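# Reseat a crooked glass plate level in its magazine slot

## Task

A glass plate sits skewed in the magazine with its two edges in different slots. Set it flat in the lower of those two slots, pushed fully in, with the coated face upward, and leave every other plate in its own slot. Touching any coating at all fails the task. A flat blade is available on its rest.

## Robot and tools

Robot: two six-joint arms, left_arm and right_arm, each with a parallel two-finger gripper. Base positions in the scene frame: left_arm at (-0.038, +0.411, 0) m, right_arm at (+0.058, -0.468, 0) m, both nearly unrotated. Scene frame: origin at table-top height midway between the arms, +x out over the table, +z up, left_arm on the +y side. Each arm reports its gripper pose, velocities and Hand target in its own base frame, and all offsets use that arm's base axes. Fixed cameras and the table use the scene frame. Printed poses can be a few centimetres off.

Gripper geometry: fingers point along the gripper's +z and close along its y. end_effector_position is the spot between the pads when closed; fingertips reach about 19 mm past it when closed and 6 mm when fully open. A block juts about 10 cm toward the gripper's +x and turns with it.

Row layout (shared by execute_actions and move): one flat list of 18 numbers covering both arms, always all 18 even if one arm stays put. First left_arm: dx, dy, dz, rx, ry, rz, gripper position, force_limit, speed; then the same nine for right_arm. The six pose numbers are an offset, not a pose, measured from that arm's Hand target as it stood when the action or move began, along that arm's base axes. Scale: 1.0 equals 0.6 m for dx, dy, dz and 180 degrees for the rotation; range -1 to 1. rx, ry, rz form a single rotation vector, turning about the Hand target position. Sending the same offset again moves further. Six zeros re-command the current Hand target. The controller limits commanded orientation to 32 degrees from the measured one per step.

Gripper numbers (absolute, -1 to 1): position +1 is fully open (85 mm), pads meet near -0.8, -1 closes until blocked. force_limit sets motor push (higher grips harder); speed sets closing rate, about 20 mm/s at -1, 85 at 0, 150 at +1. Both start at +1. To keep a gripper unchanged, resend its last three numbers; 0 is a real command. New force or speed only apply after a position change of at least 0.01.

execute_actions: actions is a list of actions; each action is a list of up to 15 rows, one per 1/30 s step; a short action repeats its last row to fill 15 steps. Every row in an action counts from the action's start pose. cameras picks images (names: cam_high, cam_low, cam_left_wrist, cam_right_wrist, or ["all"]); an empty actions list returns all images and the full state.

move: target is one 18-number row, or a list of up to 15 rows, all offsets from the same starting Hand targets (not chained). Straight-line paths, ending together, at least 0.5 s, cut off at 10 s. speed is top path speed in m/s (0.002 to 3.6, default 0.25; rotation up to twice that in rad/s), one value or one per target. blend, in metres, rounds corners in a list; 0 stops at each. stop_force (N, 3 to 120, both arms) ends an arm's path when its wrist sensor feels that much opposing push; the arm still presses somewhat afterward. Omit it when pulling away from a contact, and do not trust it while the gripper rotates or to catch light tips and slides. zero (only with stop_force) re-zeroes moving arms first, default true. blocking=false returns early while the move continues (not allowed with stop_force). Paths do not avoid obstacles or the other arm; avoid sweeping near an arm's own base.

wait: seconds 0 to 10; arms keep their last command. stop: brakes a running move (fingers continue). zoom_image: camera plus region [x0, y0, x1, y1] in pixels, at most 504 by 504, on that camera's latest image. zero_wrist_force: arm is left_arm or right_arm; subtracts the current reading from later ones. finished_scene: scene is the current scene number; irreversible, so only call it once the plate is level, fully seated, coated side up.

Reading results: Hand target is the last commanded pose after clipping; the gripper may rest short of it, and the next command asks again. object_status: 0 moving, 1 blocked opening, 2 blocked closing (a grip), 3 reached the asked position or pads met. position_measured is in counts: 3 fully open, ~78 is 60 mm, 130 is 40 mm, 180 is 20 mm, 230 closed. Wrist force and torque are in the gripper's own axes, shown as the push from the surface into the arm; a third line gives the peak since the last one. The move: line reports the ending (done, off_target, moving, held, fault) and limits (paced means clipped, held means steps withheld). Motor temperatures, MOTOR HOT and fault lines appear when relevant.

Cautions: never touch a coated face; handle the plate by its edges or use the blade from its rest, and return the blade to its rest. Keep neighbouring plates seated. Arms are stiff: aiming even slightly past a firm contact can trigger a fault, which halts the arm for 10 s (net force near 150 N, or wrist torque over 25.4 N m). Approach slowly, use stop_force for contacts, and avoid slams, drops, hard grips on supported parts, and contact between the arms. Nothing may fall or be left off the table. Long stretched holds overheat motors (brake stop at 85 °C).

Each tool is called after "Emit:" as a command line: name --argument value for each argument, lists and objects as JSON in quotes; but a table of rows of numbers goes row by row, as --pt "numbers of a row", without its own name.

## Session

Emit:
execute_actions --actions '[]'

Scene clock: 0.00 s.
left_arm: end_effector_position=(+0.8366, -0.1869, +0.2721) position_measured=3 object_status=3 end_effector_quat_wxyz=(+0.250, +0.633, -0.531, +0.505) | right_arm: end_effector_position=(+0.4029, +0.3887, +0.3833) position_measured=3 object_status=3 end_effector_quat_wxyz=(+0.160, +0.863, -0.460, +0.133)
Joint positions: left_arm=[-0.137 -0.743 1.174 -2.928 -2.487 -2.368] | right_arm=[4.267 -1.884 -1.04 -2.13 1.323 -0.994]
Joint velocities: within noise
Joint torques (N m): no reading
Motor temperatures (°C): left_arm=[27 36 30 34 34 35] | right_arm=[29 30 33 40 42 42]
Wrist force (N): no reading
Wrist torque (N m): no reading
Wrist force, peak (N): no reading
Hand target: left_arm +0.8366, -0.1869, +0.2721; +0.250, +0.633, -0.531, +0.505 | right_arm +0.4029, +0.3887, +0.3833; +0.160, +0.863, -0.460, +0.133
Tool commands: left_gripper/position=+1.0 left_gripper/force_limit=+1.0 left_gripper/speed=+1.0 right_gripper/position=+1.0 right_gripper/force_limit=+1.0 right_gripper/speed=+1.0

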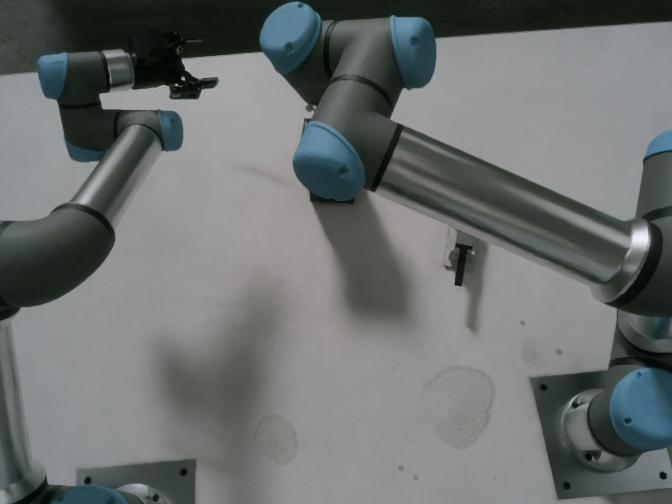

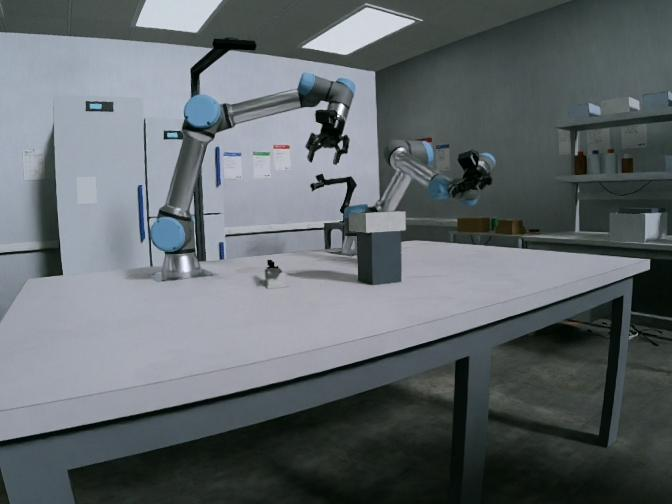

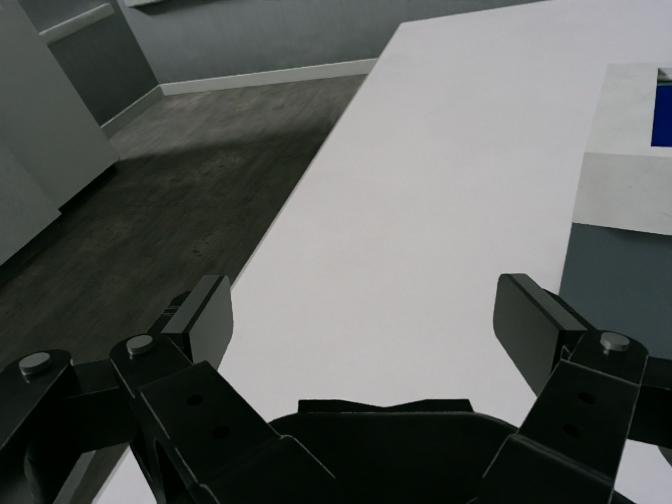

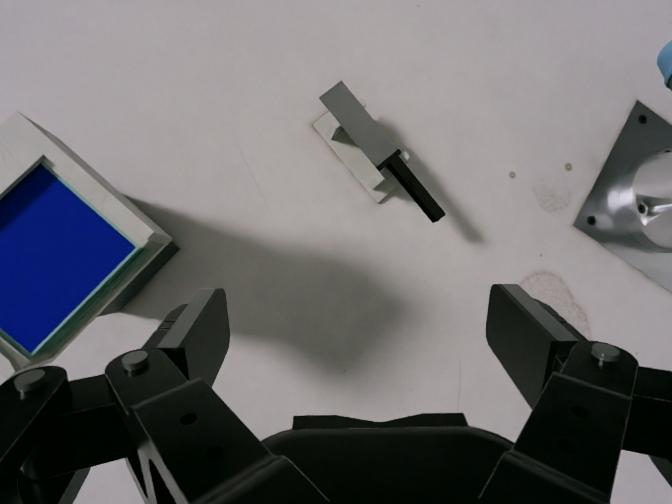

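Emit:
zoom_image --camera "cam_right_wrist" --region '[290, 60, 470, 240]'

Emit:
zoom_image --camera "cam_right_wrist" --region '[0, 90, 200, 370]'

Scaled by 2.800 from the camera's 672x504 image, which has a finer 960x720 frame.

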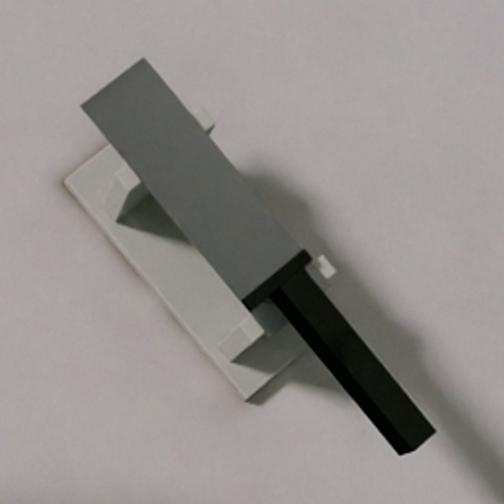

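Scaled by 1.800 from the camera's 672x504 image, which has a finer 960x720 frame.

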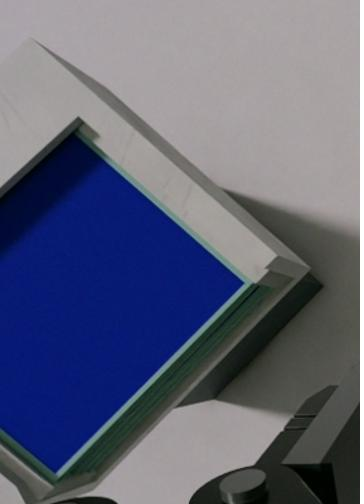

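Emit:
execute_actions --actions '[]'

Scene clock: 33.70 s.
left_arm: end_effector_position=(+0.8366, -0.1869, +0.2721) position_measured=3 object_status=3 end_effector_quat_wxyz=(+0.250, +0.633, -0.531, +0.505) | right_arm: end_effector_position=(+0.4029, +0.3887, +0.3833) position_measured=3 object_status=3 end_effector_quat_wxyz=(+0.160, +0.863, -0.460, +0.133)
Joint positions: left_arm=[-0.137 -0.743 1.174 -2.928 -2.487 -2.368] | right_arm=[4.267 -1.884 -1.04 -2.13 1.323 -0.994]
Joint velocities: within noise
Joint torques (N m): left_arm=[-0.68 -53.19 -26.15 -2.81 -1.22 -0.22] | right_arm=[-0.49 36.81 25.62 1.83 -0.92 -0.05]
Motor temperatures (°C): left_arm=[27 36 30 34 34 35] | right_arm=[29 30 33 40 42 42]
Wrist force (N): left_arm=[0.0 0.1 -0.1] | right_arm=[0.1 -0.2 -0.4]
Wrist torque (N m): left_arm=[0.01 0.00 0.00] | right_arm=[-0.03 -0.01 0.00]
Wrist force, peak (N): left_arm=[-0.1 0.4 -0.2] | right_arm=[0.0 -0.5 -0.5]
Hand target: left_arm +0.8366, -0.1869, +0.2721; +0.250, +0.633, -0.531, +0.505 | right_arm +0.4029, +0.3887, +0.3833; +0.160, +0.863, -0.460, +0.133
Tool commands: left_gripper/position=+1.0 left_gripper/force_limit=+1.0 left_gripper/speed=+1.0 right_gripper/position=+1.0 right_gripper/force_limit=+1.0 right_gripper/speed=+1.0

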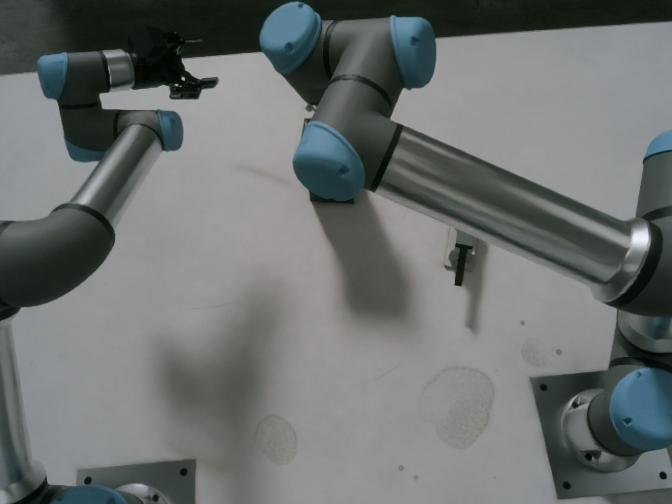

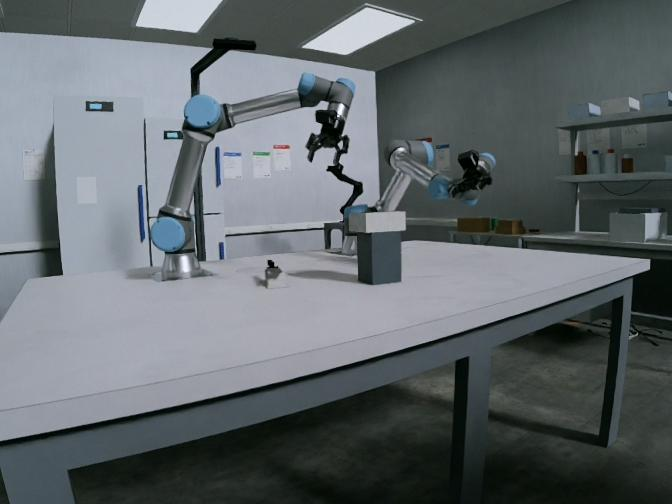

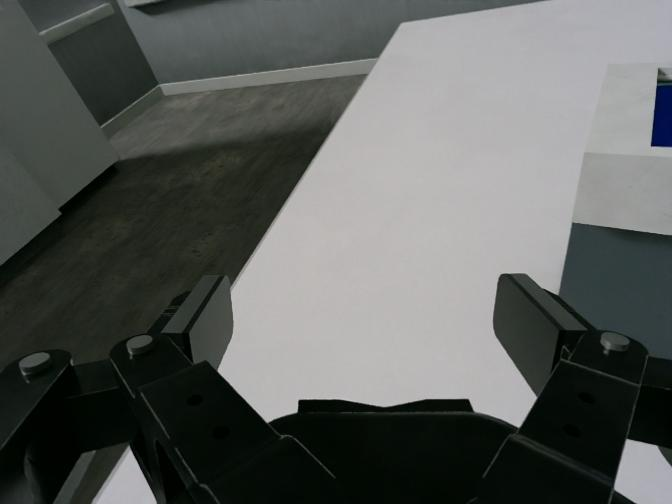

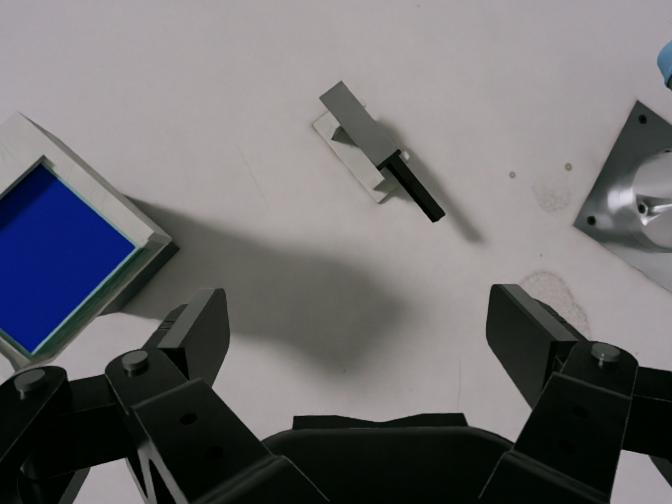

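Emit:
move --pt "-0.4840 -0.0642 -0.0035 -0.1411 -0.0105 0.1555 1 1 1 -0.0508 -0.1339 -0.08 0.0582 0.0351 0.1062 1 1 1" --pt "-0.4935 -0.4292 -0.0868 -0.1356 -0.0611 0.3740 1 1 1 -0.1015 -0.2678 -0.3055 0.1164 0.0702 0.2123 1 1 1" --speed 0.3 --blend 0.05 --cameras '["all"]'

Scene clock: 148.83 s.
left_arm: end_effector_position=(+0.5405, -0.4444, +0.2201) position_measured=3 object_status=3 end_effector_quat_wxyz=(+0.004, +0.707, -0.002, +0.707) | right_arm: end_effector_position=(+0.3420, +0.2280, +0.2000) position_measured=3 object_status=3 end_effector_quat_wxyz=(+0.001, +0.989, -0.150, +0.000)
Joint positions: left_arm=[-1.257 -0.765 1.796 -4.172 -0.322 -3.144] | right_arm=[4.06 -1.374 -2.085 -1.255 1.571 -1.922]
Joint torques (N m): left_arm=[7.91 -34.55 -23.78 -0.25 2.2 -1.88] | right_arm=[10.72 5.37 26.86 3.69 -1.25 -0.57]
Wrist force (N): left_arm=[-0.4 -0.5 -0.3] | right_arm=[-0.8 -0.6 -0.3]
Wrist torque (N m): left_arm=[-0.06 0.03 0.05] | right_arm=[-0.05 -0.01 -0.01]
Wrist force, peak (N): left_arm=[0.0 -3.3 1.1] | right_arm=[-0.2 1.2 1.4]
Hand target: left_arm +0.5405, -0.4445, +0.2200; +0.004, +0.707, -0.002, +0.707 | right_arm +0.3420, +0.2281, +0.2000; +0.001, +0.989, -0.150, +0.000
Off the commanded pose: left_arm 0.000 m, 0 deg | right_arm 0.000 m, 0 deg.
move: done

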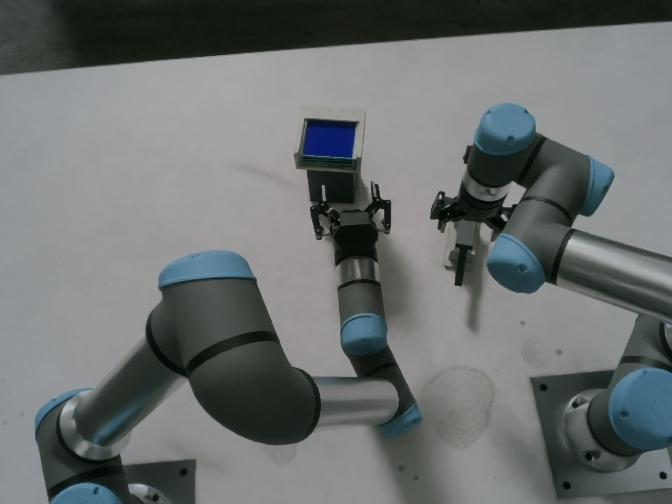

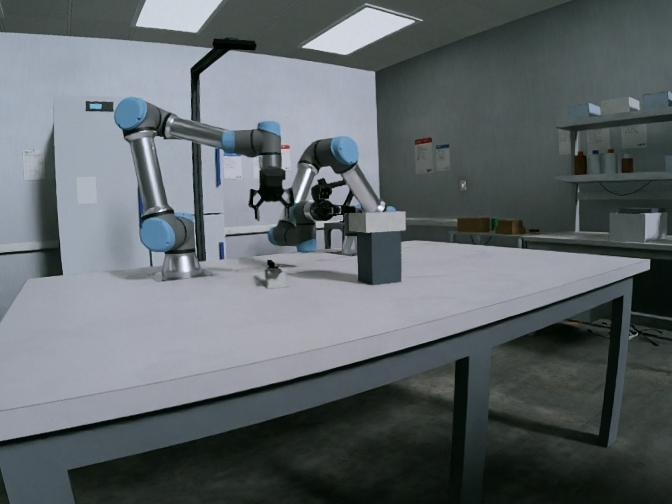

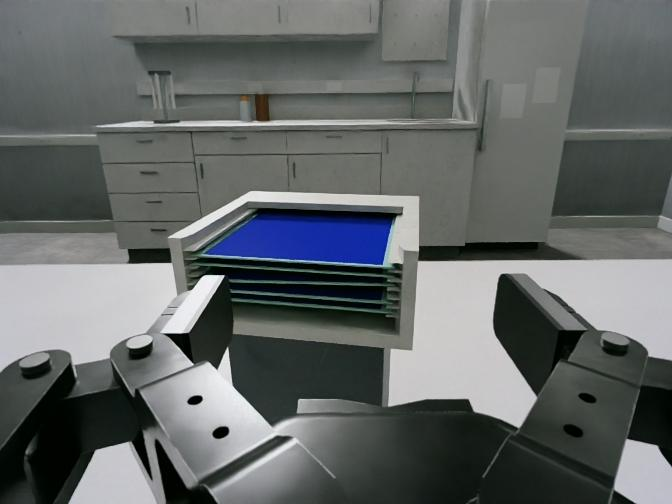

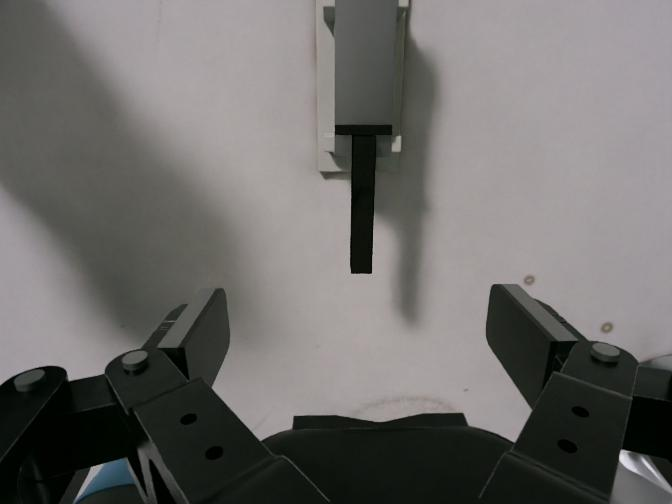

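Emit:
zoom_image --camera "cam_left_wrist" --region '[160, 230, 260, 330]'

Emit:
zoom_image --camera "cam_left_wrist" --region '[350, 230, 430, 330]'

Emit:
zoom_image --camera "cam_right_wrist" --region '[300, 100, 430, 290]'

Scaled by 5.040 from the camera's 672x504 image, which has a finer 960x720 frame.

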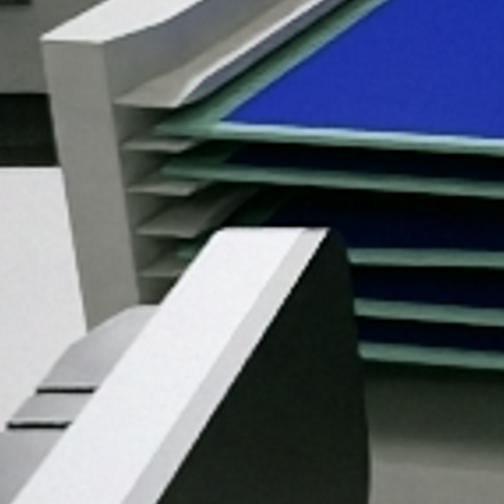

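Scaled by 5.040 from the camera's 672x504 image, which has a finer 960x720 frame.

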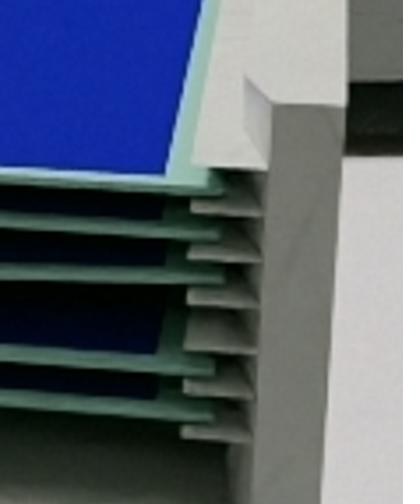

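Scaled by 2.653 from the camera's 672x504 image, which has a finer 960x720 frame.

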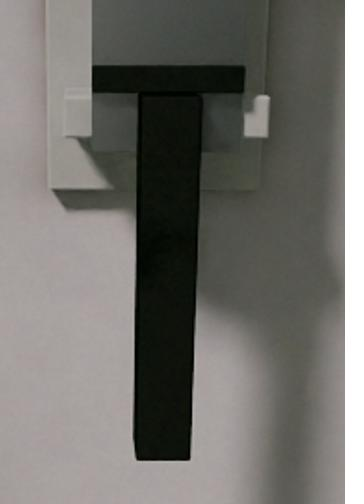

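Emit:
move --pt "-0.0418 0.1820 0.1333 0.0327 0.0790 -0.2485 1 1 1 -0.0048 -0.0157 -0.08 0 0 0 1 1 1" --pt "0.0767 0.2094 0.1033 0.1295 0.1275 -0.4880 1 1 1 -0.0048 -0.0157 -0.1667 0 0 0 1 1 1" --speed 0.35 --blend 0.04 --cameras '["cam_left_wrist","cam_right_wrist"]'

Scene clock: 208.53 s.
left_arm: end_effector_position=(+0.5865, -0.3187, +0.2819) position_measured=3 object_status=3 end_effector_quat_wxyz=(+0.358, +0.609, -0.613, +0.354) end_effector_velocity=(-0.001, -0.001, -0.001) end_effector_angular_velocity=(+0.001, +0.003, -0.004) | right_arm: end_effector_position=(+0.3391, +0.2186, +0.0999) position_measured=3 object_status=3 end_effector_quat_wxyz=(+0.001, +0.989, -0.150, +0.000)
Joint positions: left_arm=[-0.386 -1.182 1.722 -2.688 -2.513 -2.251] | right_arm=[4.051 -1.483 -2.281 -0.949 1.571 -1.931]
Joint velocities: left_arm=[-0.002 0 0.001 0.006 -0.001 0.004] | right_arm=[within noise]
Joint torques (N m): left_arm=[-13.56 -48.48 -31.7 -0.42 -3.12 0.93] | right_arm=[0.92 22.98 35.14 1.67 -1.22 0.32]
Wrist force (N): left_arm=[-0.3 -0.4 0.1] | right_arm=[-0.5 -0.1 -0.4]
Wrist torque (N m): left_arm=[-0.03 0.08 0.09] | right_arm=[0.02 -0.08 0.19]
Wrist force, peak (N): left_arm=[-1.7 1.1 -0.1] | right_arm=[-1.0 -0.4 0.0]
Hand target: left_arm +0.5865, -0.3188, +0.2820; +0.358, +0.609, -0.613, +0.354 | right_arm +0.3391, +0.2186, +0.0999; +0.001, +0.989, -0.150, +0.000
Off the commanded pose: left_arm 0.000 m, 0 deg | right_arm 0.000 m, 0 deg.
move: done
Images, in order (width x height): cam_left_wrist 672x504, cam_right_wrist 672x504.

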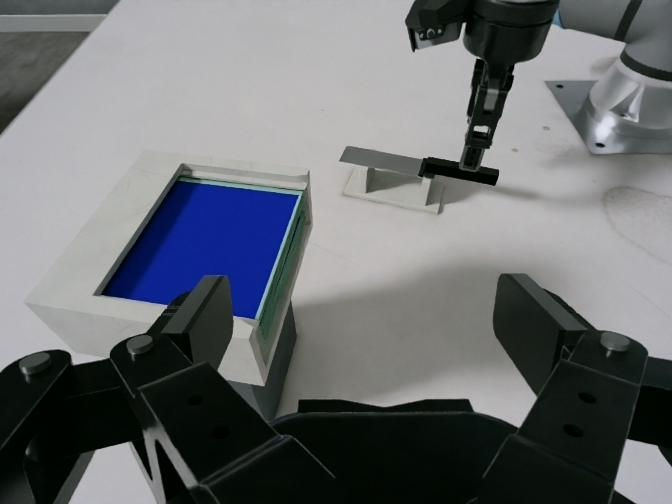

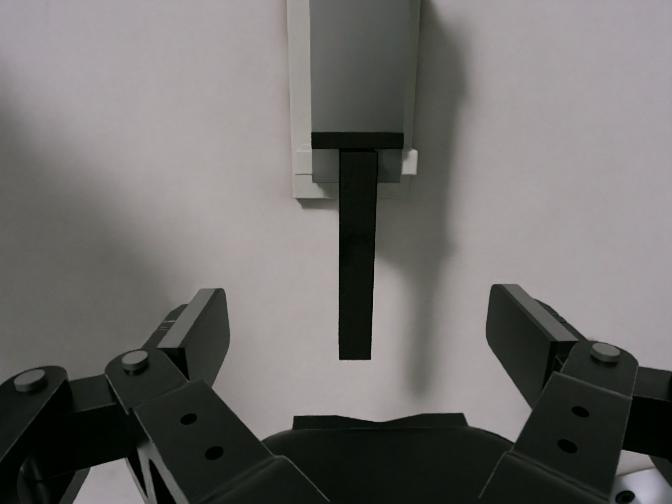

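Emit:
move --pt "0 0 0 0 0 0 1 1 1 -0.0007 -0.0024 -0.0798 0 0 0 1 1 1" --pt "0 0 0 0 0 0 1 1 1 -0.0007 -0.0024 -0.0798 0 0 0 -1 -0.3 -1" --speed 0.08 --cameras '["cam_left_wrist","cam_right_wrist"]'

Emit:
zoom_image --camera "cam_left_wrist" --region '[140, 140, 340, 390]'

Scene clock: 232.33 s.
left_arm: end_effector_position=(+0.5865, -0.3188, +0.2820) position_measured=3 object_status=3 end_effector_quat_wxyz=(+0.358, +0.609, -0.613, +0.354) | right_arm: end_effector_position=(+0.3387, +0.2172, +0.0521) position_measured=196 object_status=0 end_effector_quat_wxyz=(+0.001, +0.989, -0.150, +0.000)
Joint positions: left_arm=[-0.386 -1.182 1.722 -2.688 -2.513 -2.251] | right_arm=[4.049 -1.58 -2.351 -0.783 1.571 -1.932]
Joint torques (N m): left_arm=[-13.96 -46.58 -18.3 -5.45 -0.39 -1.62] | right_arm=[9.08 11.14 32.23 3.62 0.96 2.35]
Wrist force (N): left_arm=[-0.2 -0.3 0.0] | right_arm=[-0.2 -0.1 -0.8]
Wrist torque (N m): left_arm=[-0.03 0.06 0.08] | right_arm=[0.06 -0.10 0.19]
Wrist force, peak (N): left_arm=[-0.4 -0.7 0.2] | right_arm=[-0.2 -0.4 -1.6]
Hand target: left_arm +0.5865, -0.3188, +0.2820; +0.358, +0.609, -0.613, +0.354 | right_arm +0.3387, +0.2172, +0.0521; +0.001, +0.989, -0.150, +0.000
Off the commanded pose: left_arm 0.000 m, 0 deg | right_arm 0.000 m, 0 deg.
move: done
Images, in order (width x height): cam_left_wrist 672x504, cam_right_wrist 672x504.

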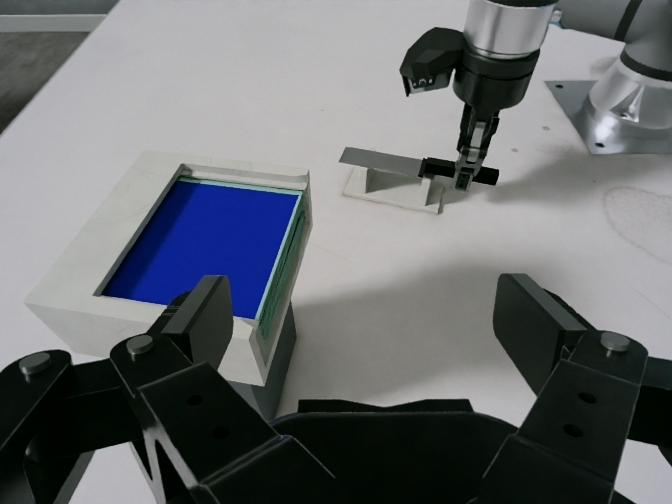

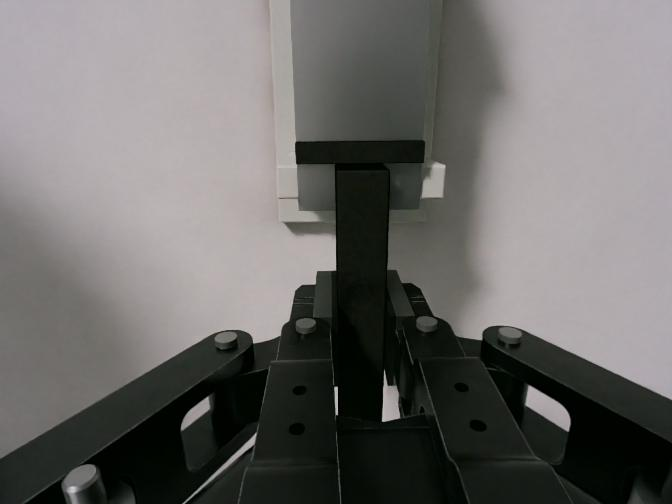

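Scaled by 2.016 from the camera's 672x504 image, which has a finer 960x720 frame.

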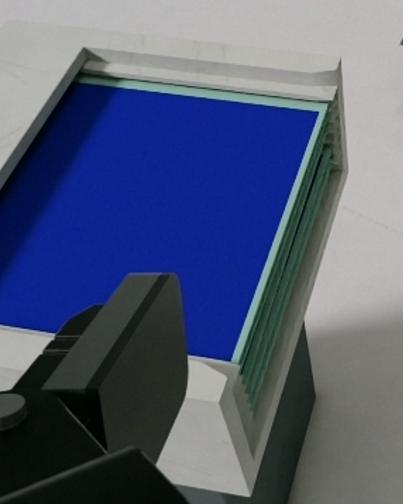

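Emit:
move --pt "0 0 0 0 0 0 1 1 1 0 0 0.25 0 0 0 -1 -0.3 -1" --pt "0 0 0 0 0 0 1 1 1 0.0082 0.4720 0.3298 0 0 0.0461 -1 -0.3 -1" --pt "0 0 0 0 0 0 1 1 1 0.0082 0.4720 0.2548 0 0 0.0461 -1 -0.3 -1" --speed '[0.15,0.3,0.15]' --blend '[0.04,0.03,0]' --cameras '["cam_left_wrist","cam_right_wrist"]'

Emit:
zoom_image --camera "cam_left_wrist" --region '[220, 150, 480, 350]'

Scene clock: 255.93 s.
left_arm: end_effector_position=(+0.5865, -0.3188, +0.2820) position_measured=3 object_status=3 end_effector_quat_wxyz=(+0.358, +0.609, -0.613, +0.354) | right_arm: end_effector_position=(+0.3436, +0.5004, +0.2050) position_measured=196 object_status=2 end_effector_quat_wxyz=(+0.001, +0.997, -0.078, +0.000)
Joint positions: left_arm=[-0.386 -1.182 1.722 -2.688 -2.513 -2.251] | right_arm=[4.332 -1.848 -1.576 -1.29 1.571 -1.795]
Joint torques (N m): left_arm=[-14.26 -45.52 -18.66 -5.67 -0.24 -1.75] | right_arm=[-11.27 39.9 27.61 3.72 1.34 -2.95]
Wrist force (N): left_arm=[-0.3 -0.3 0.0] | right_arm=[-0.4 0.0 0.0]
Wrist torque (N m): left_arm=[-0.02 0.07 0.08] | right_arm=[0.04 -0.15 0.01]
Wrist force, peak (N): left_arm=[-0.5 -0.5 0.1] | right_arm=[-1.1 -3.1 -1.7]
Hand target: left_arm +0.5865, -0.3188, +0.2820; +0.358, +0.609, -0.613, +0.354 | right_arm +0.3436, +0.5004, +0.2049; +0.001, +0.997, -0.078, +0.000
Off the commanded pose: left_arm 0.000 m, 0 deg | right_arm 0.000 m, 0 deg.
move: done; blend cut to 0.0225 m at target 2
Images, in order (width x height): cam_left_wrist 672x504, cam_right_wrist 672x504.

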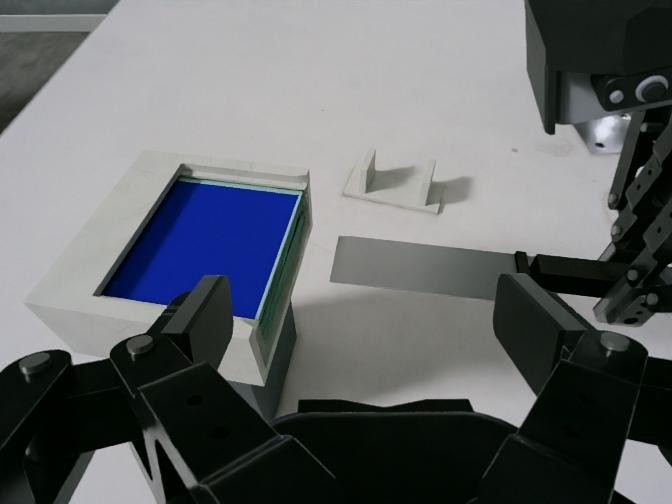

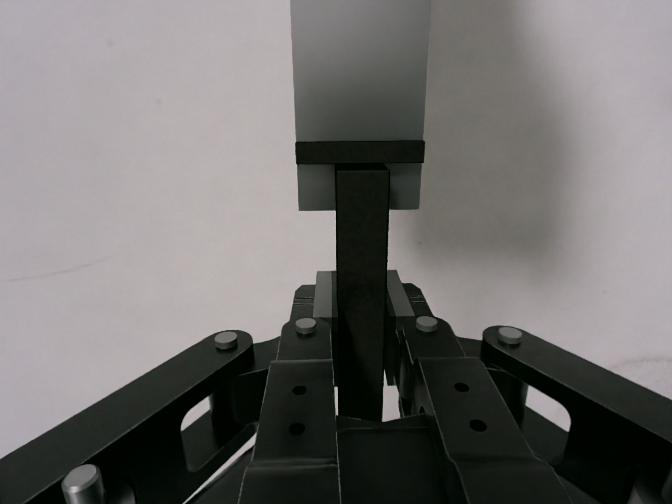

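Scaled by 1.938 from the camera's 672x504 image, which has a finer 960x720 frame.

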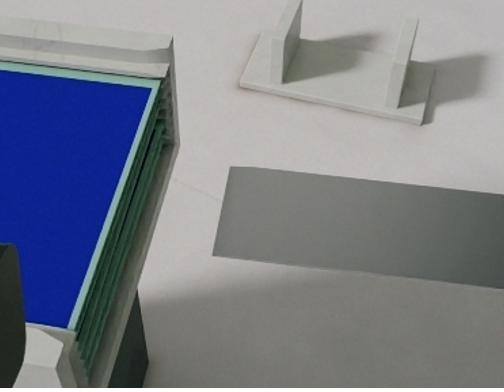

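Emit:
move --pt "0.0163 0.0482 -0.1167 -0.1768 -0.0238 0.0880 1 1 1 0.0013 0.0065 -0.0217 -0.01445 0.0028 -0.0111 -1 -0.3 -1" --speed 0.25 --cameras '["cam_left_wrist"]'

Emit:
zoom_image --camera "cam_left_wrist" --region '[180, 200, 480, 380]'

Scene clock: 331.43 s.
left_arm: end_effector_position=(+0.5963, -0.2900, +0.2120) position_measured=3 object_status=3 end_effector_quat_wxyz=(+0.436, +0.552, -0.417, +0.576) end_effector_velocity=(+0.000, +0.000, +0.001) end_effector_angular_velocity=(-0.003, -0.002, +0.001) | right_arm: end_effector_position=(+0.3444, +0.5043, +0.1920) position_measured=196 object_status=2 end_effector_quat_wxyz=(+0.024, +0.995, -0.096, -0.003)
Joint positions: left_arm=[-0.336 -0.713 1.757 -4.261 -2.529 -3.205] | right_arm=[4.337 -1.888 -1.546 -1.325 1.563 -1.755]
Joint velocities: left_arm=[0 0 0 -0.005 0.001 -0.003] | right_arm=[within noise]
Joint torques (N m): left_arm=[-5.43 -38.65 -6.08 -3.76 0.19 -1.74] | right_arm=[6.41 43.49 17.98 4.04 -0.72 -2.51]
Wrist force (N): left_arm=[-0.1 -0.9 -0.7] | right_arm=[-0.4 -0.1 0.5]
Wrist torque (N m): left_arm=[-0.15 -0.07 0.02] | right_arm=[0.03 -0.15 -0.10]
Wrist force, peak (N): left_arm=[-1.8 -0.5 -1.2] | right_arm=[-0.8 -0.3 -0.1]
Hand target: left_arm +0.5963, -0.2899, +0.2120; +0.436, +0.552, -0.417, +0.576 | right_arm +0.3444, +0.5043, +0.1919; +0.024, +0.995, -0.096, -0.003
Off the commanded pose: left_arm 0.000 m, 0 deg | right_arm 0.000 m, 0 deg.
move: done
Images, in order (width x height): cam_left_wrist 672x504.

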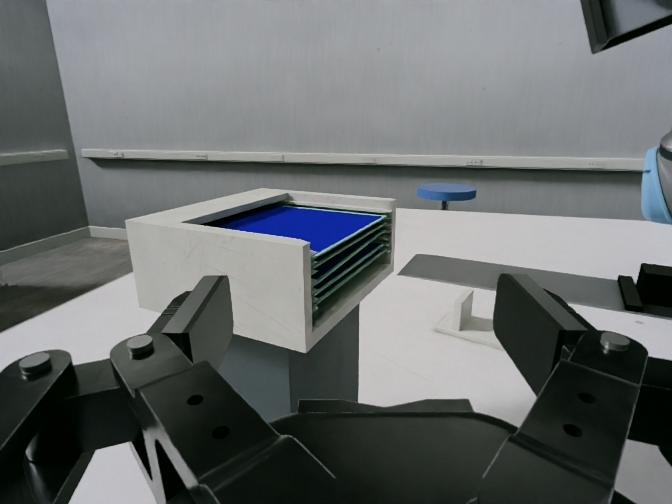

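Scaled by 1.680 from the camera's 672x504 image, which has a finer 960x720 frame.

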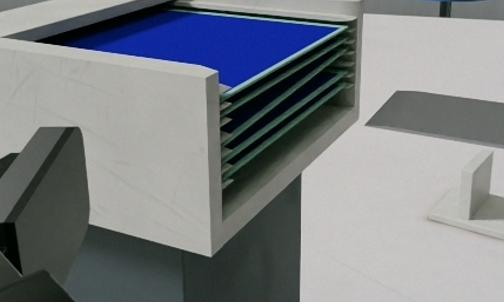

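Emit:
zoom_image --camera "cam_left_wrist" --region '[300, 200, 430, 330]'

Scaled by 3.877 from the camera's 672x504 image, which has a finer 960x720 frame.

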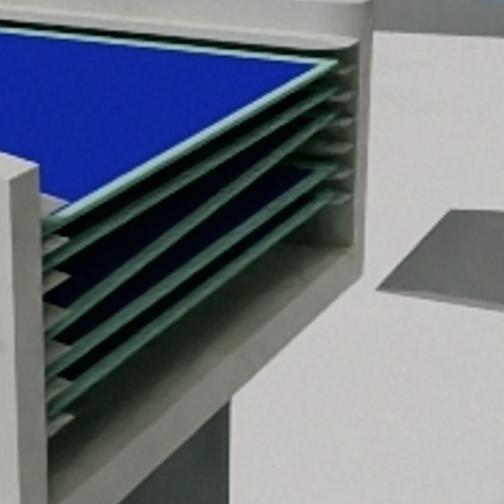

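Emit:
zoom_image --camera "cam_left_wrist" --region '[305, 240, 365, 315]'

Emit:
zoom_image --camera "cam_left_wrist" --region '[360, 205, 420, 280]'

Scaled by 6.720 from the camera's 672x504 image, which has a finer 960x720 frame.

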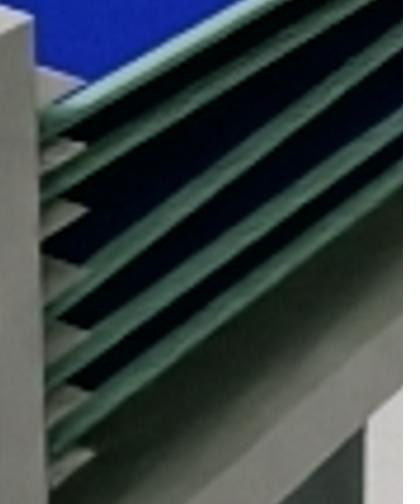

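Scaled by 6.720 from the camera's 672x504 image, which has a finer 960x720 frame.

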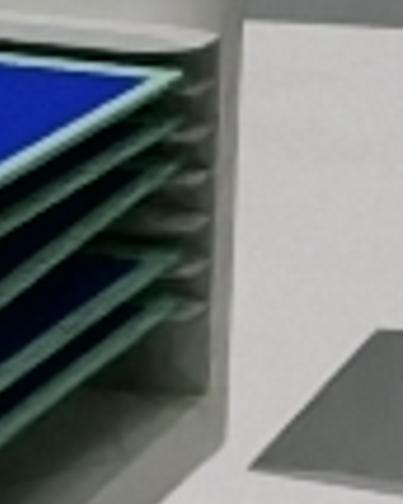

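Emit:
move --target '[0,0,0,0,0,0,1,1,1,0.0425,-0.0082,0.0030,0,0,0,-1,-0.3,-1]' --speed 0.05 --stop_force 4 --cameras '["cam_left_wrist"]'

Emit:
zoom_image --camera "cam_left_wrist" --region '[305, 205, 415, 315]'

Scene clock: 381.77 s.
left_arm: end_effector_position=(+0.5963, -0.2899, +0.2120) position_measured=3 object_status=3 end_effector_quat_wxyz=(+0.436, +0.552, -0.417, +0.576) | right_arm: end_effector_position=(+0.3699, +0.4994, +0.1937) position_measured=196 object_status=2 end_effector_quat_wxyz=(+0.024, +0.995, -0.096, -0.003)
Joint positions: left_arm=[-0.336 -0.713 1.757 -4.261 -2.528 -3.205] | right_arm=[4.295 -1.911 -1.51 -1.338 1.561 -1.796]
Joint torques (N m): left_arm=[12.22 -39.51 -5.74 -0.9 1.29 0.45] | right_arm=[11.92 46.22 15.54 4.35 1.26 2.79]
Wrist force (N): left_arm=[-0.1 -0.8 -0.7] | right_arm=[-0.5 -0.4 0.4]
Wrist torque (N m): left_arm=[-0.12 -0.07 0.05] | right_arm=[-0.02 -0.11 0.00]
Wrist force, peak (N): left_arm=[-0.3 -0.9 -1.0] | right_arm=[-1.4 -0.2 0.2]
Hand target: left_arm +0.5963, -0.2899, +0.2120; +0.436, +0.552, -0.417, +0.576 | right_arm +0.3699, +0.4994, +0.1937; +0.024, +0.995, -0.096, -0.003
Off the commanded pose: left_arm 0.000 m, 0 deg | right_arm 0.000 m, 0 deg.
move: done
Images, in order (width x height): cam_left_wrist 672x504.

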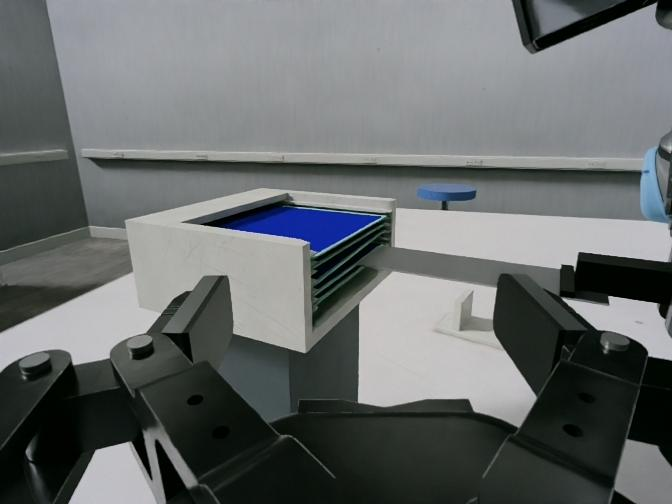

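Scaled by 4.582 from the camera's 672x504 image, which has a finer 960x720 frame.

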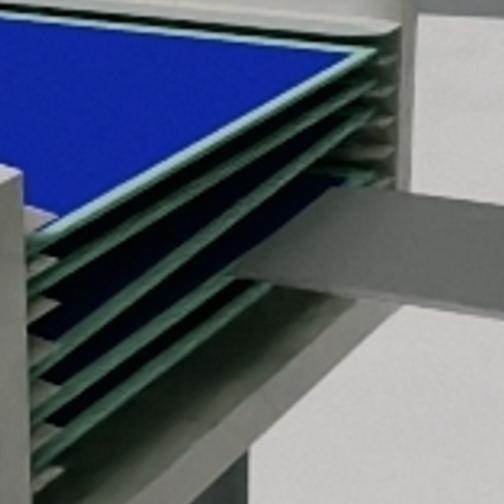

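Emit:
move --target '[0,0,0,0,0,0,1,1,1,0.0065,-0.0013,-0.0012,0,0,0,-1,-0.3,-1]' --speed 0.03 --stop_force 3 --cameras '["cam_left_wrist"]'

Emit:
zoom_image --camera "cam_left_wrist" --region '[305, 225, 385, 305]'

Scene clock: 392.53 s.
left_arm: end_effector_position=(+0.5963, -0.2899, +0.2120) position_measured=3 object_status=3 end_effector_quat_wxyz=(+0.436, +0.552, -0.417, +0.576) | right_arm: end_effector_position=(+0.3739, +0.4986, +0.1930) position_measured=196 object_status=2 end_effector_quat_wxyz=(+0.024, +0.995, -0.096, -0.003)
Joint positions: left_arm=[-0.336 -0.713 1.757 -4.261 -2.528 -3.205] | right_arm=[4.289 -1.915 -1.506 -1.338 1.561 -1.803]
Joint torques (N m): left_arm=[9.76 -48.35 -7.2 1.28 0.45 0.98] | right_arm=[7.63 43.45 26.54 3.86 -1.66 2.2]
Wrist force (N): left_arm=[-0.5 -0.7 -0.8] | right_arm=[-0.3 -0.5 0.6]
Wrist torque (N m): left_arm=[-0.12 -0.01 0.05] | right_arm=[-0.05 -0.13 0.17]
Wrist force, peak (N): left_arm=[-0.3 -1.0 -0.9] | right_arm=[-0.7 -0.8 0.4]
Hand target: left_arm +0.5963, -0.2899, +0.2120; +0.436, +0.552, -0.417, +0.576 | right_arm +0.3738, +0.4986, +0.1930; +0.024, +0.995, -0.096, -0.003
Off the commanded pose: left_arm 0.000 m, 0 deg | right_arm 0.000 m, 0 deg.
move: done
Images, in order (width x height): cam_left_wrist 672x504.

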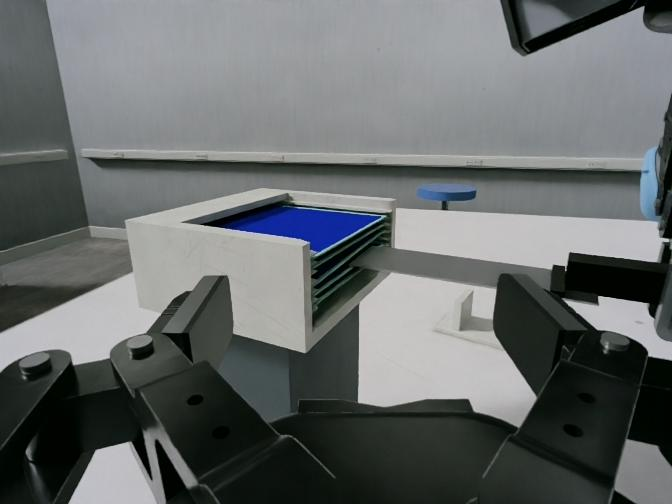

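Scaled by 6.300 from the camera's 672x504 image, which has a finer 960x720 frame.

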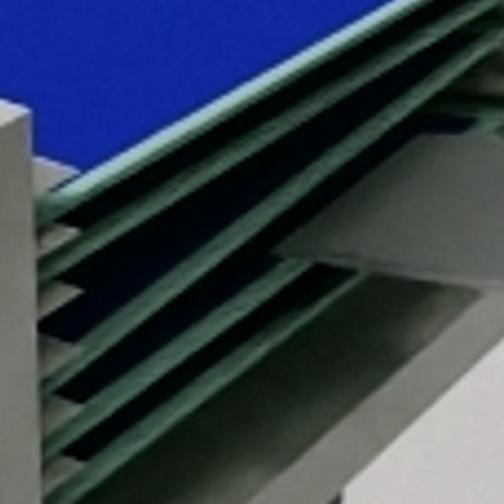

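Emit:
zoom_image --camera "cam_left_wrist" --region '[338, 225, 388, 275]'

Scaled by 10.080 from the camera's 672x504 image, which has a finer 960x720 frame.

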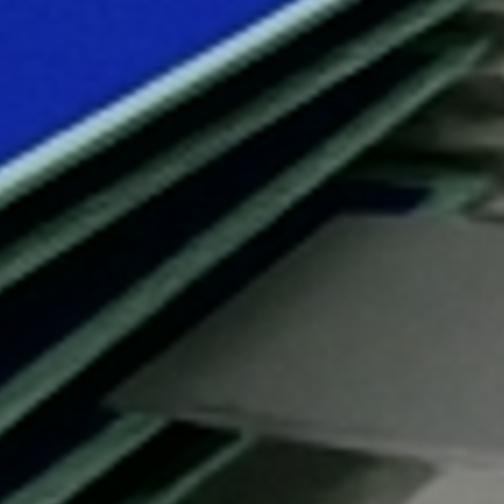

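Emit:
move --target '[0,0,0,0,0,0,1,1,1,0.0098,-0.0019,0,0,0,0,-1,-0.3,-1]' --speed 0.03 --stop_force 3 --cameras '["cam_left_wrist"]'

Emit:
zoom_image --camera "cam_left_wrist" --region '[325, 225, 385, 285]'

Scene clock: 419.93 s.
left_arm: end_effector_position=(+0.5963, -0.2899, +0.2120) position_measured=3 object_status=3 end_effector_quat_wxyz=(+0.436, +0.552, -0.417, +0.576) | right_arm: end_effector_position=(+0.3797, +0.4974, +0.1930) position_measured=196 object_status=2 end_effector_quat_wxyz=(+0.024, +0.995, -0.096, -0.003)
Joint positions: left_arm=[-0.336 -0.713 1.757 -4.261 -2.528 -3.205] | right_arm=[4.279 -1.921 -1.498 -1.34 1.561 -1.812]
Joint torques (N m): left_arm=[12.03 -52.18 -7.77 1.22 0.04 0.65] | right_arm=[9.9 45.15 15.33 3.37 -0.7 2.8]
Wrist force (N): left_arm=[-0.2 -0.7 -0.6] | right_arm=[-0.4 -0.5 0.4]
Wrist torque (N m): left_arm=[-0.12 -0.05 0.05] | right_arm=[-0.05 -0.11 0.15]
Wrist force, peak (N): left_arm=[0.0 -1.0 -0.8] | right_arm=[-1.0 -1.0 0.3]
Hand target: left_arm +0.5963, -0.2899, +0.2120; +0.436, +0.552, -0.417, +0.576 | right_arm +0.3797, +0.4975, +0.1930; +0.024, +0.995, -0.096, -0.003
Off the commanded pose: left_arm 0.000 m, 0 deg | right_arm 0.000 m, 0 deg.
move: done
Images, in order (width x height): cam_left_wrist 672x504.

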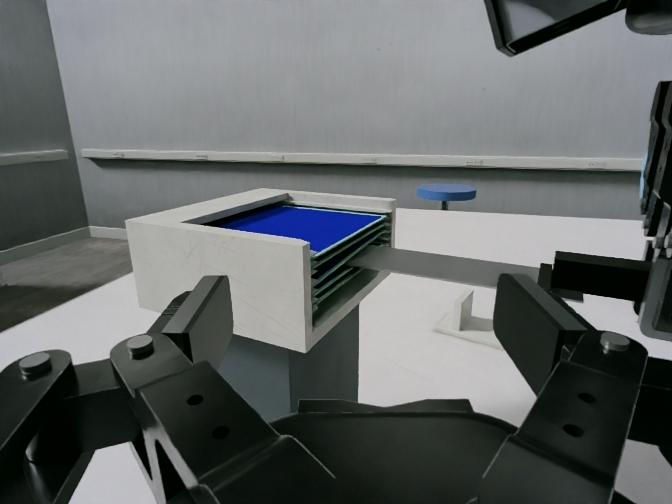

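Scaled by 8.400 from the camera's 672x504 image, which has a finer 960x720 frame.

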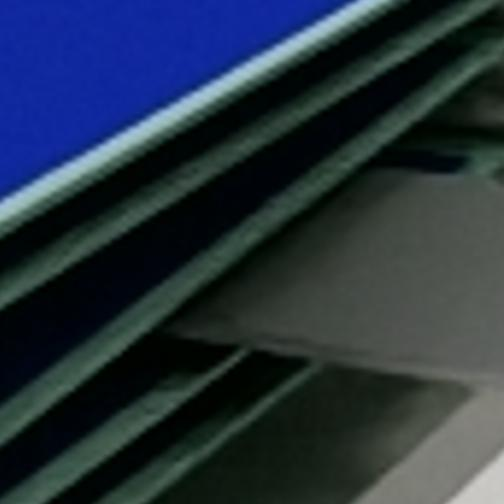

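Emit:
move --target '[0,0,0,0,0,0,1,1,1,0.0196,-0.0038,0,0,0,0,-1,-0.3,-1]' --speed 0.03 --stop_force 3 --cameras '["cam_left_wrist"]'

Emit:
zoom_image --camera "cam_left_wrist" --region '[315, 225, 385, 295]'

Scene clock: 433.90 s.
left_arm: end_effector_position=(+0.5963, -0.2899, +0.2120) position_measured=3 object_status=3 end_effector_quat_wxyz=(+0.436, +0.552, -0.417, +0.576) | right_arm: end_effector_position=(+0.3915, +0.4952, +0.1930) position_measured=196 object_status=2 end_effector_quat_wxyz=(+0.024, +0.995, -0.096, -0.003)
Joint positions: left_arm=[-0.336 -0.713 1.757 -4.261 -2.528 -3.205] | right_arm=[4.261 -1.934 -1.48 -1.344 1.56 -1.831]
Joint torques (N m): left_arm=[11.07 -52.66 -7.09 1.36 -0.95 0.85] | right_arm=[10.99 46.21 14.71 3.83 0.02 2.84]
Wrist force (N): left_arm=[-0.3 -0.6 -0.8] | right_arm=[-0.8 -0.1 0.4]
Wrist torque (N m): left_arm=[-0.10 -0.03 0.05] | right_arm=[0.01 -0.06 0.11]
Wrist force, peak (N): left_arm=[-0.2 -1.0 -1.0] | right_arm=[-0.8 -0.9 0.5]
Hand target: left_arm +0.5963, -0.2899, +0.2120; +0.436, +0.552, -0.417, +0.576 | right_arm +0.3914, +0.4952, +0.1930; +0.024, +0.995, -0.096, -0.003
Off the commanded pose: left_arm 0.000 m, 0 deg | right_arm 0.000 m, 0 deg.
move: done
Images, in order (width x height): cam_left_wrist 672x504.

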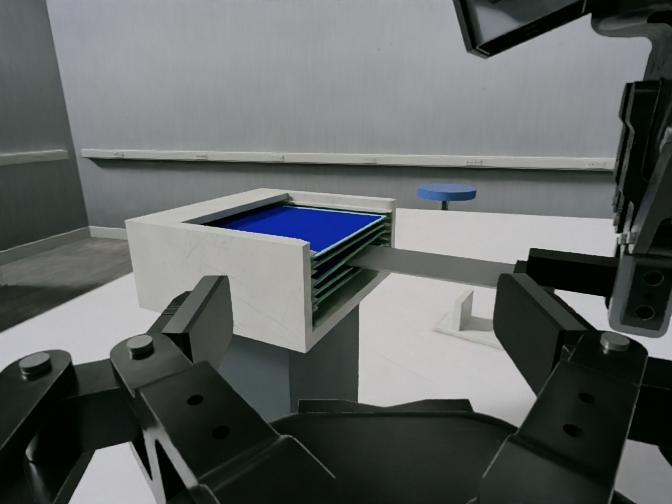

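Scaled by 7.200 from the camera's 672x504 image, which has a finer 960x720 frame.

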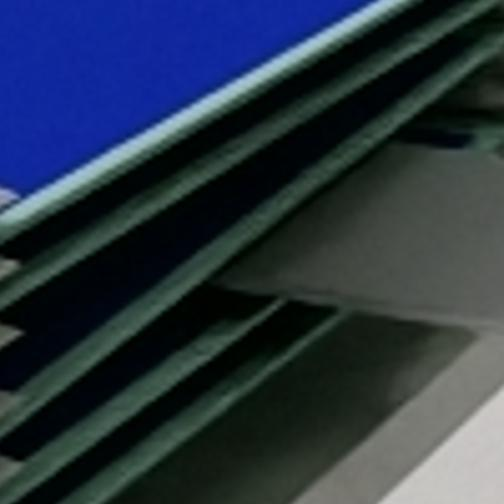

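Emit:
move --pt "0 0 0 0 0 0 1 1 1 0 0 -0.0009 0 0 0 -1 -0.3 -1" --pt "0 0 0 0 0 0 1 1 1 0.0949 -0.0183 -0.0009 0 0 0 -1 -0.3 -1" --speed 0.03 --stop_force 3 --cameras '["cam_left_wrist","cam_right_wrist"]'

Emit:
zoom_image --camera "cam_left_wrist" --region '[315, 225, 415, 325]'

Scene clock: 462.67 s.
left_arm: end_effector_position=(+0.5963, -0.2899, +0.2120) position_measured=3 object_status=3 end_effector_quat_wxyz=(+0.436, +0.552, -0.417, +0.576) | right_arm: end_effector_position=(+0.4484, +0.4842, +0.1925) position_measured=196 object_status=2 end_effector_quat_wxyz=(+0.024, +0.995, -0.096, -0.003)
Joint positions: left_arm=[-0.336 -0.713 1.757 -4.261 -2.528 -3.205] | right_arm=[4.175 -2 -1.387 -1.37 1.556 -1.917]
Joint torques (N m): left_arm=[11.92 -52.87 -9.06 1.37 -1.32 0.88] | right_arm=[10.05 49.26 14.31 4.2 0.31 2.8]
Wrist force (N): left_arm=[-0.2 -0.8 -0.8] | right_arm=[-0.5 -0.1 0.2]
Wrist torque (N m): left_arm=[-0.13 -0.05 0.04] | right_arm=[0.01 -0.11 0.10]
Wrist force, peak (N): left_arm=[-0.3 -1.2 -0.8] | right_arm=[-1.3 -0.6 -0.3]
Hand target: left_arm +0.5963, -0.2899, +0.2120; +0.436, +0.552, -0.417, +0.576 | right_arm +0.4484, +0.4842, +0.1925; +0.024, +0.995, -0.096, -0.003
Off the commanded pose: left_arm 0.000 m, 0 deg | right_arm 0.000 m, 0 deg.
move: done
Images, in order (width x height): cam_left_wrist 672x504, cam_right_wrist 672x504.

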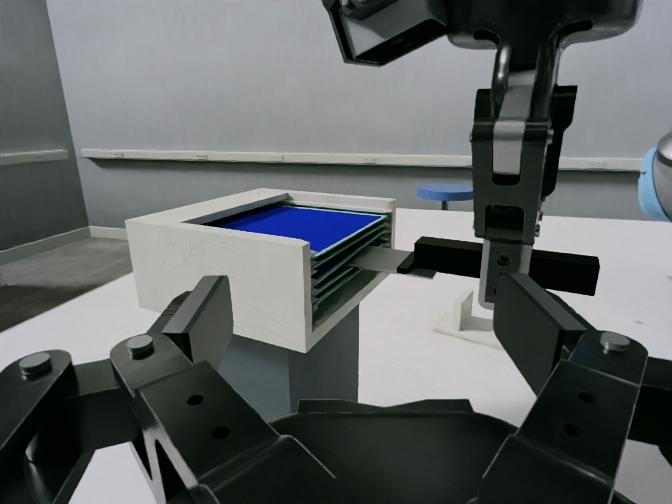

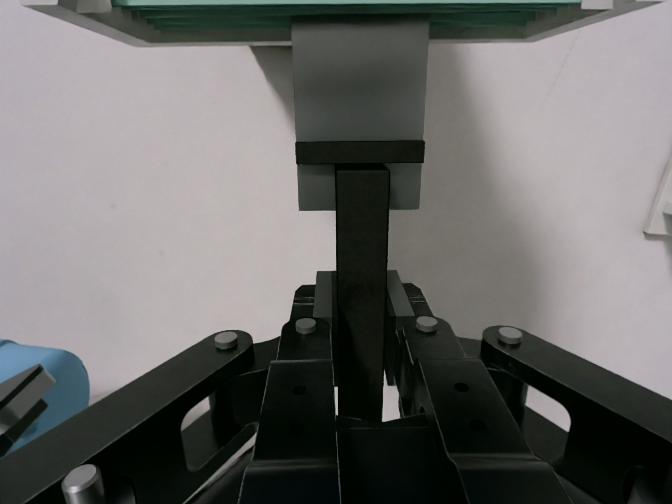

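Scaled by 5.040 from the camera's 672x504 image, which has a finer 960x720 frame.

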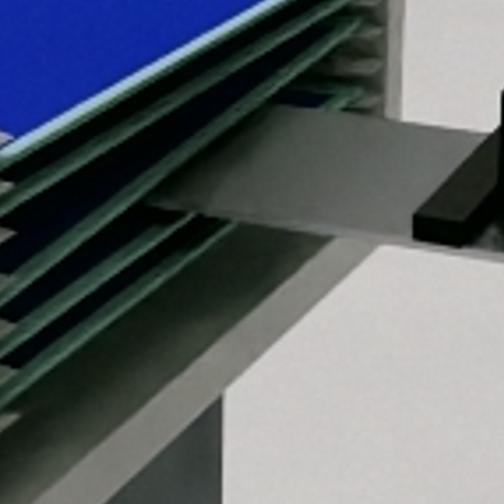

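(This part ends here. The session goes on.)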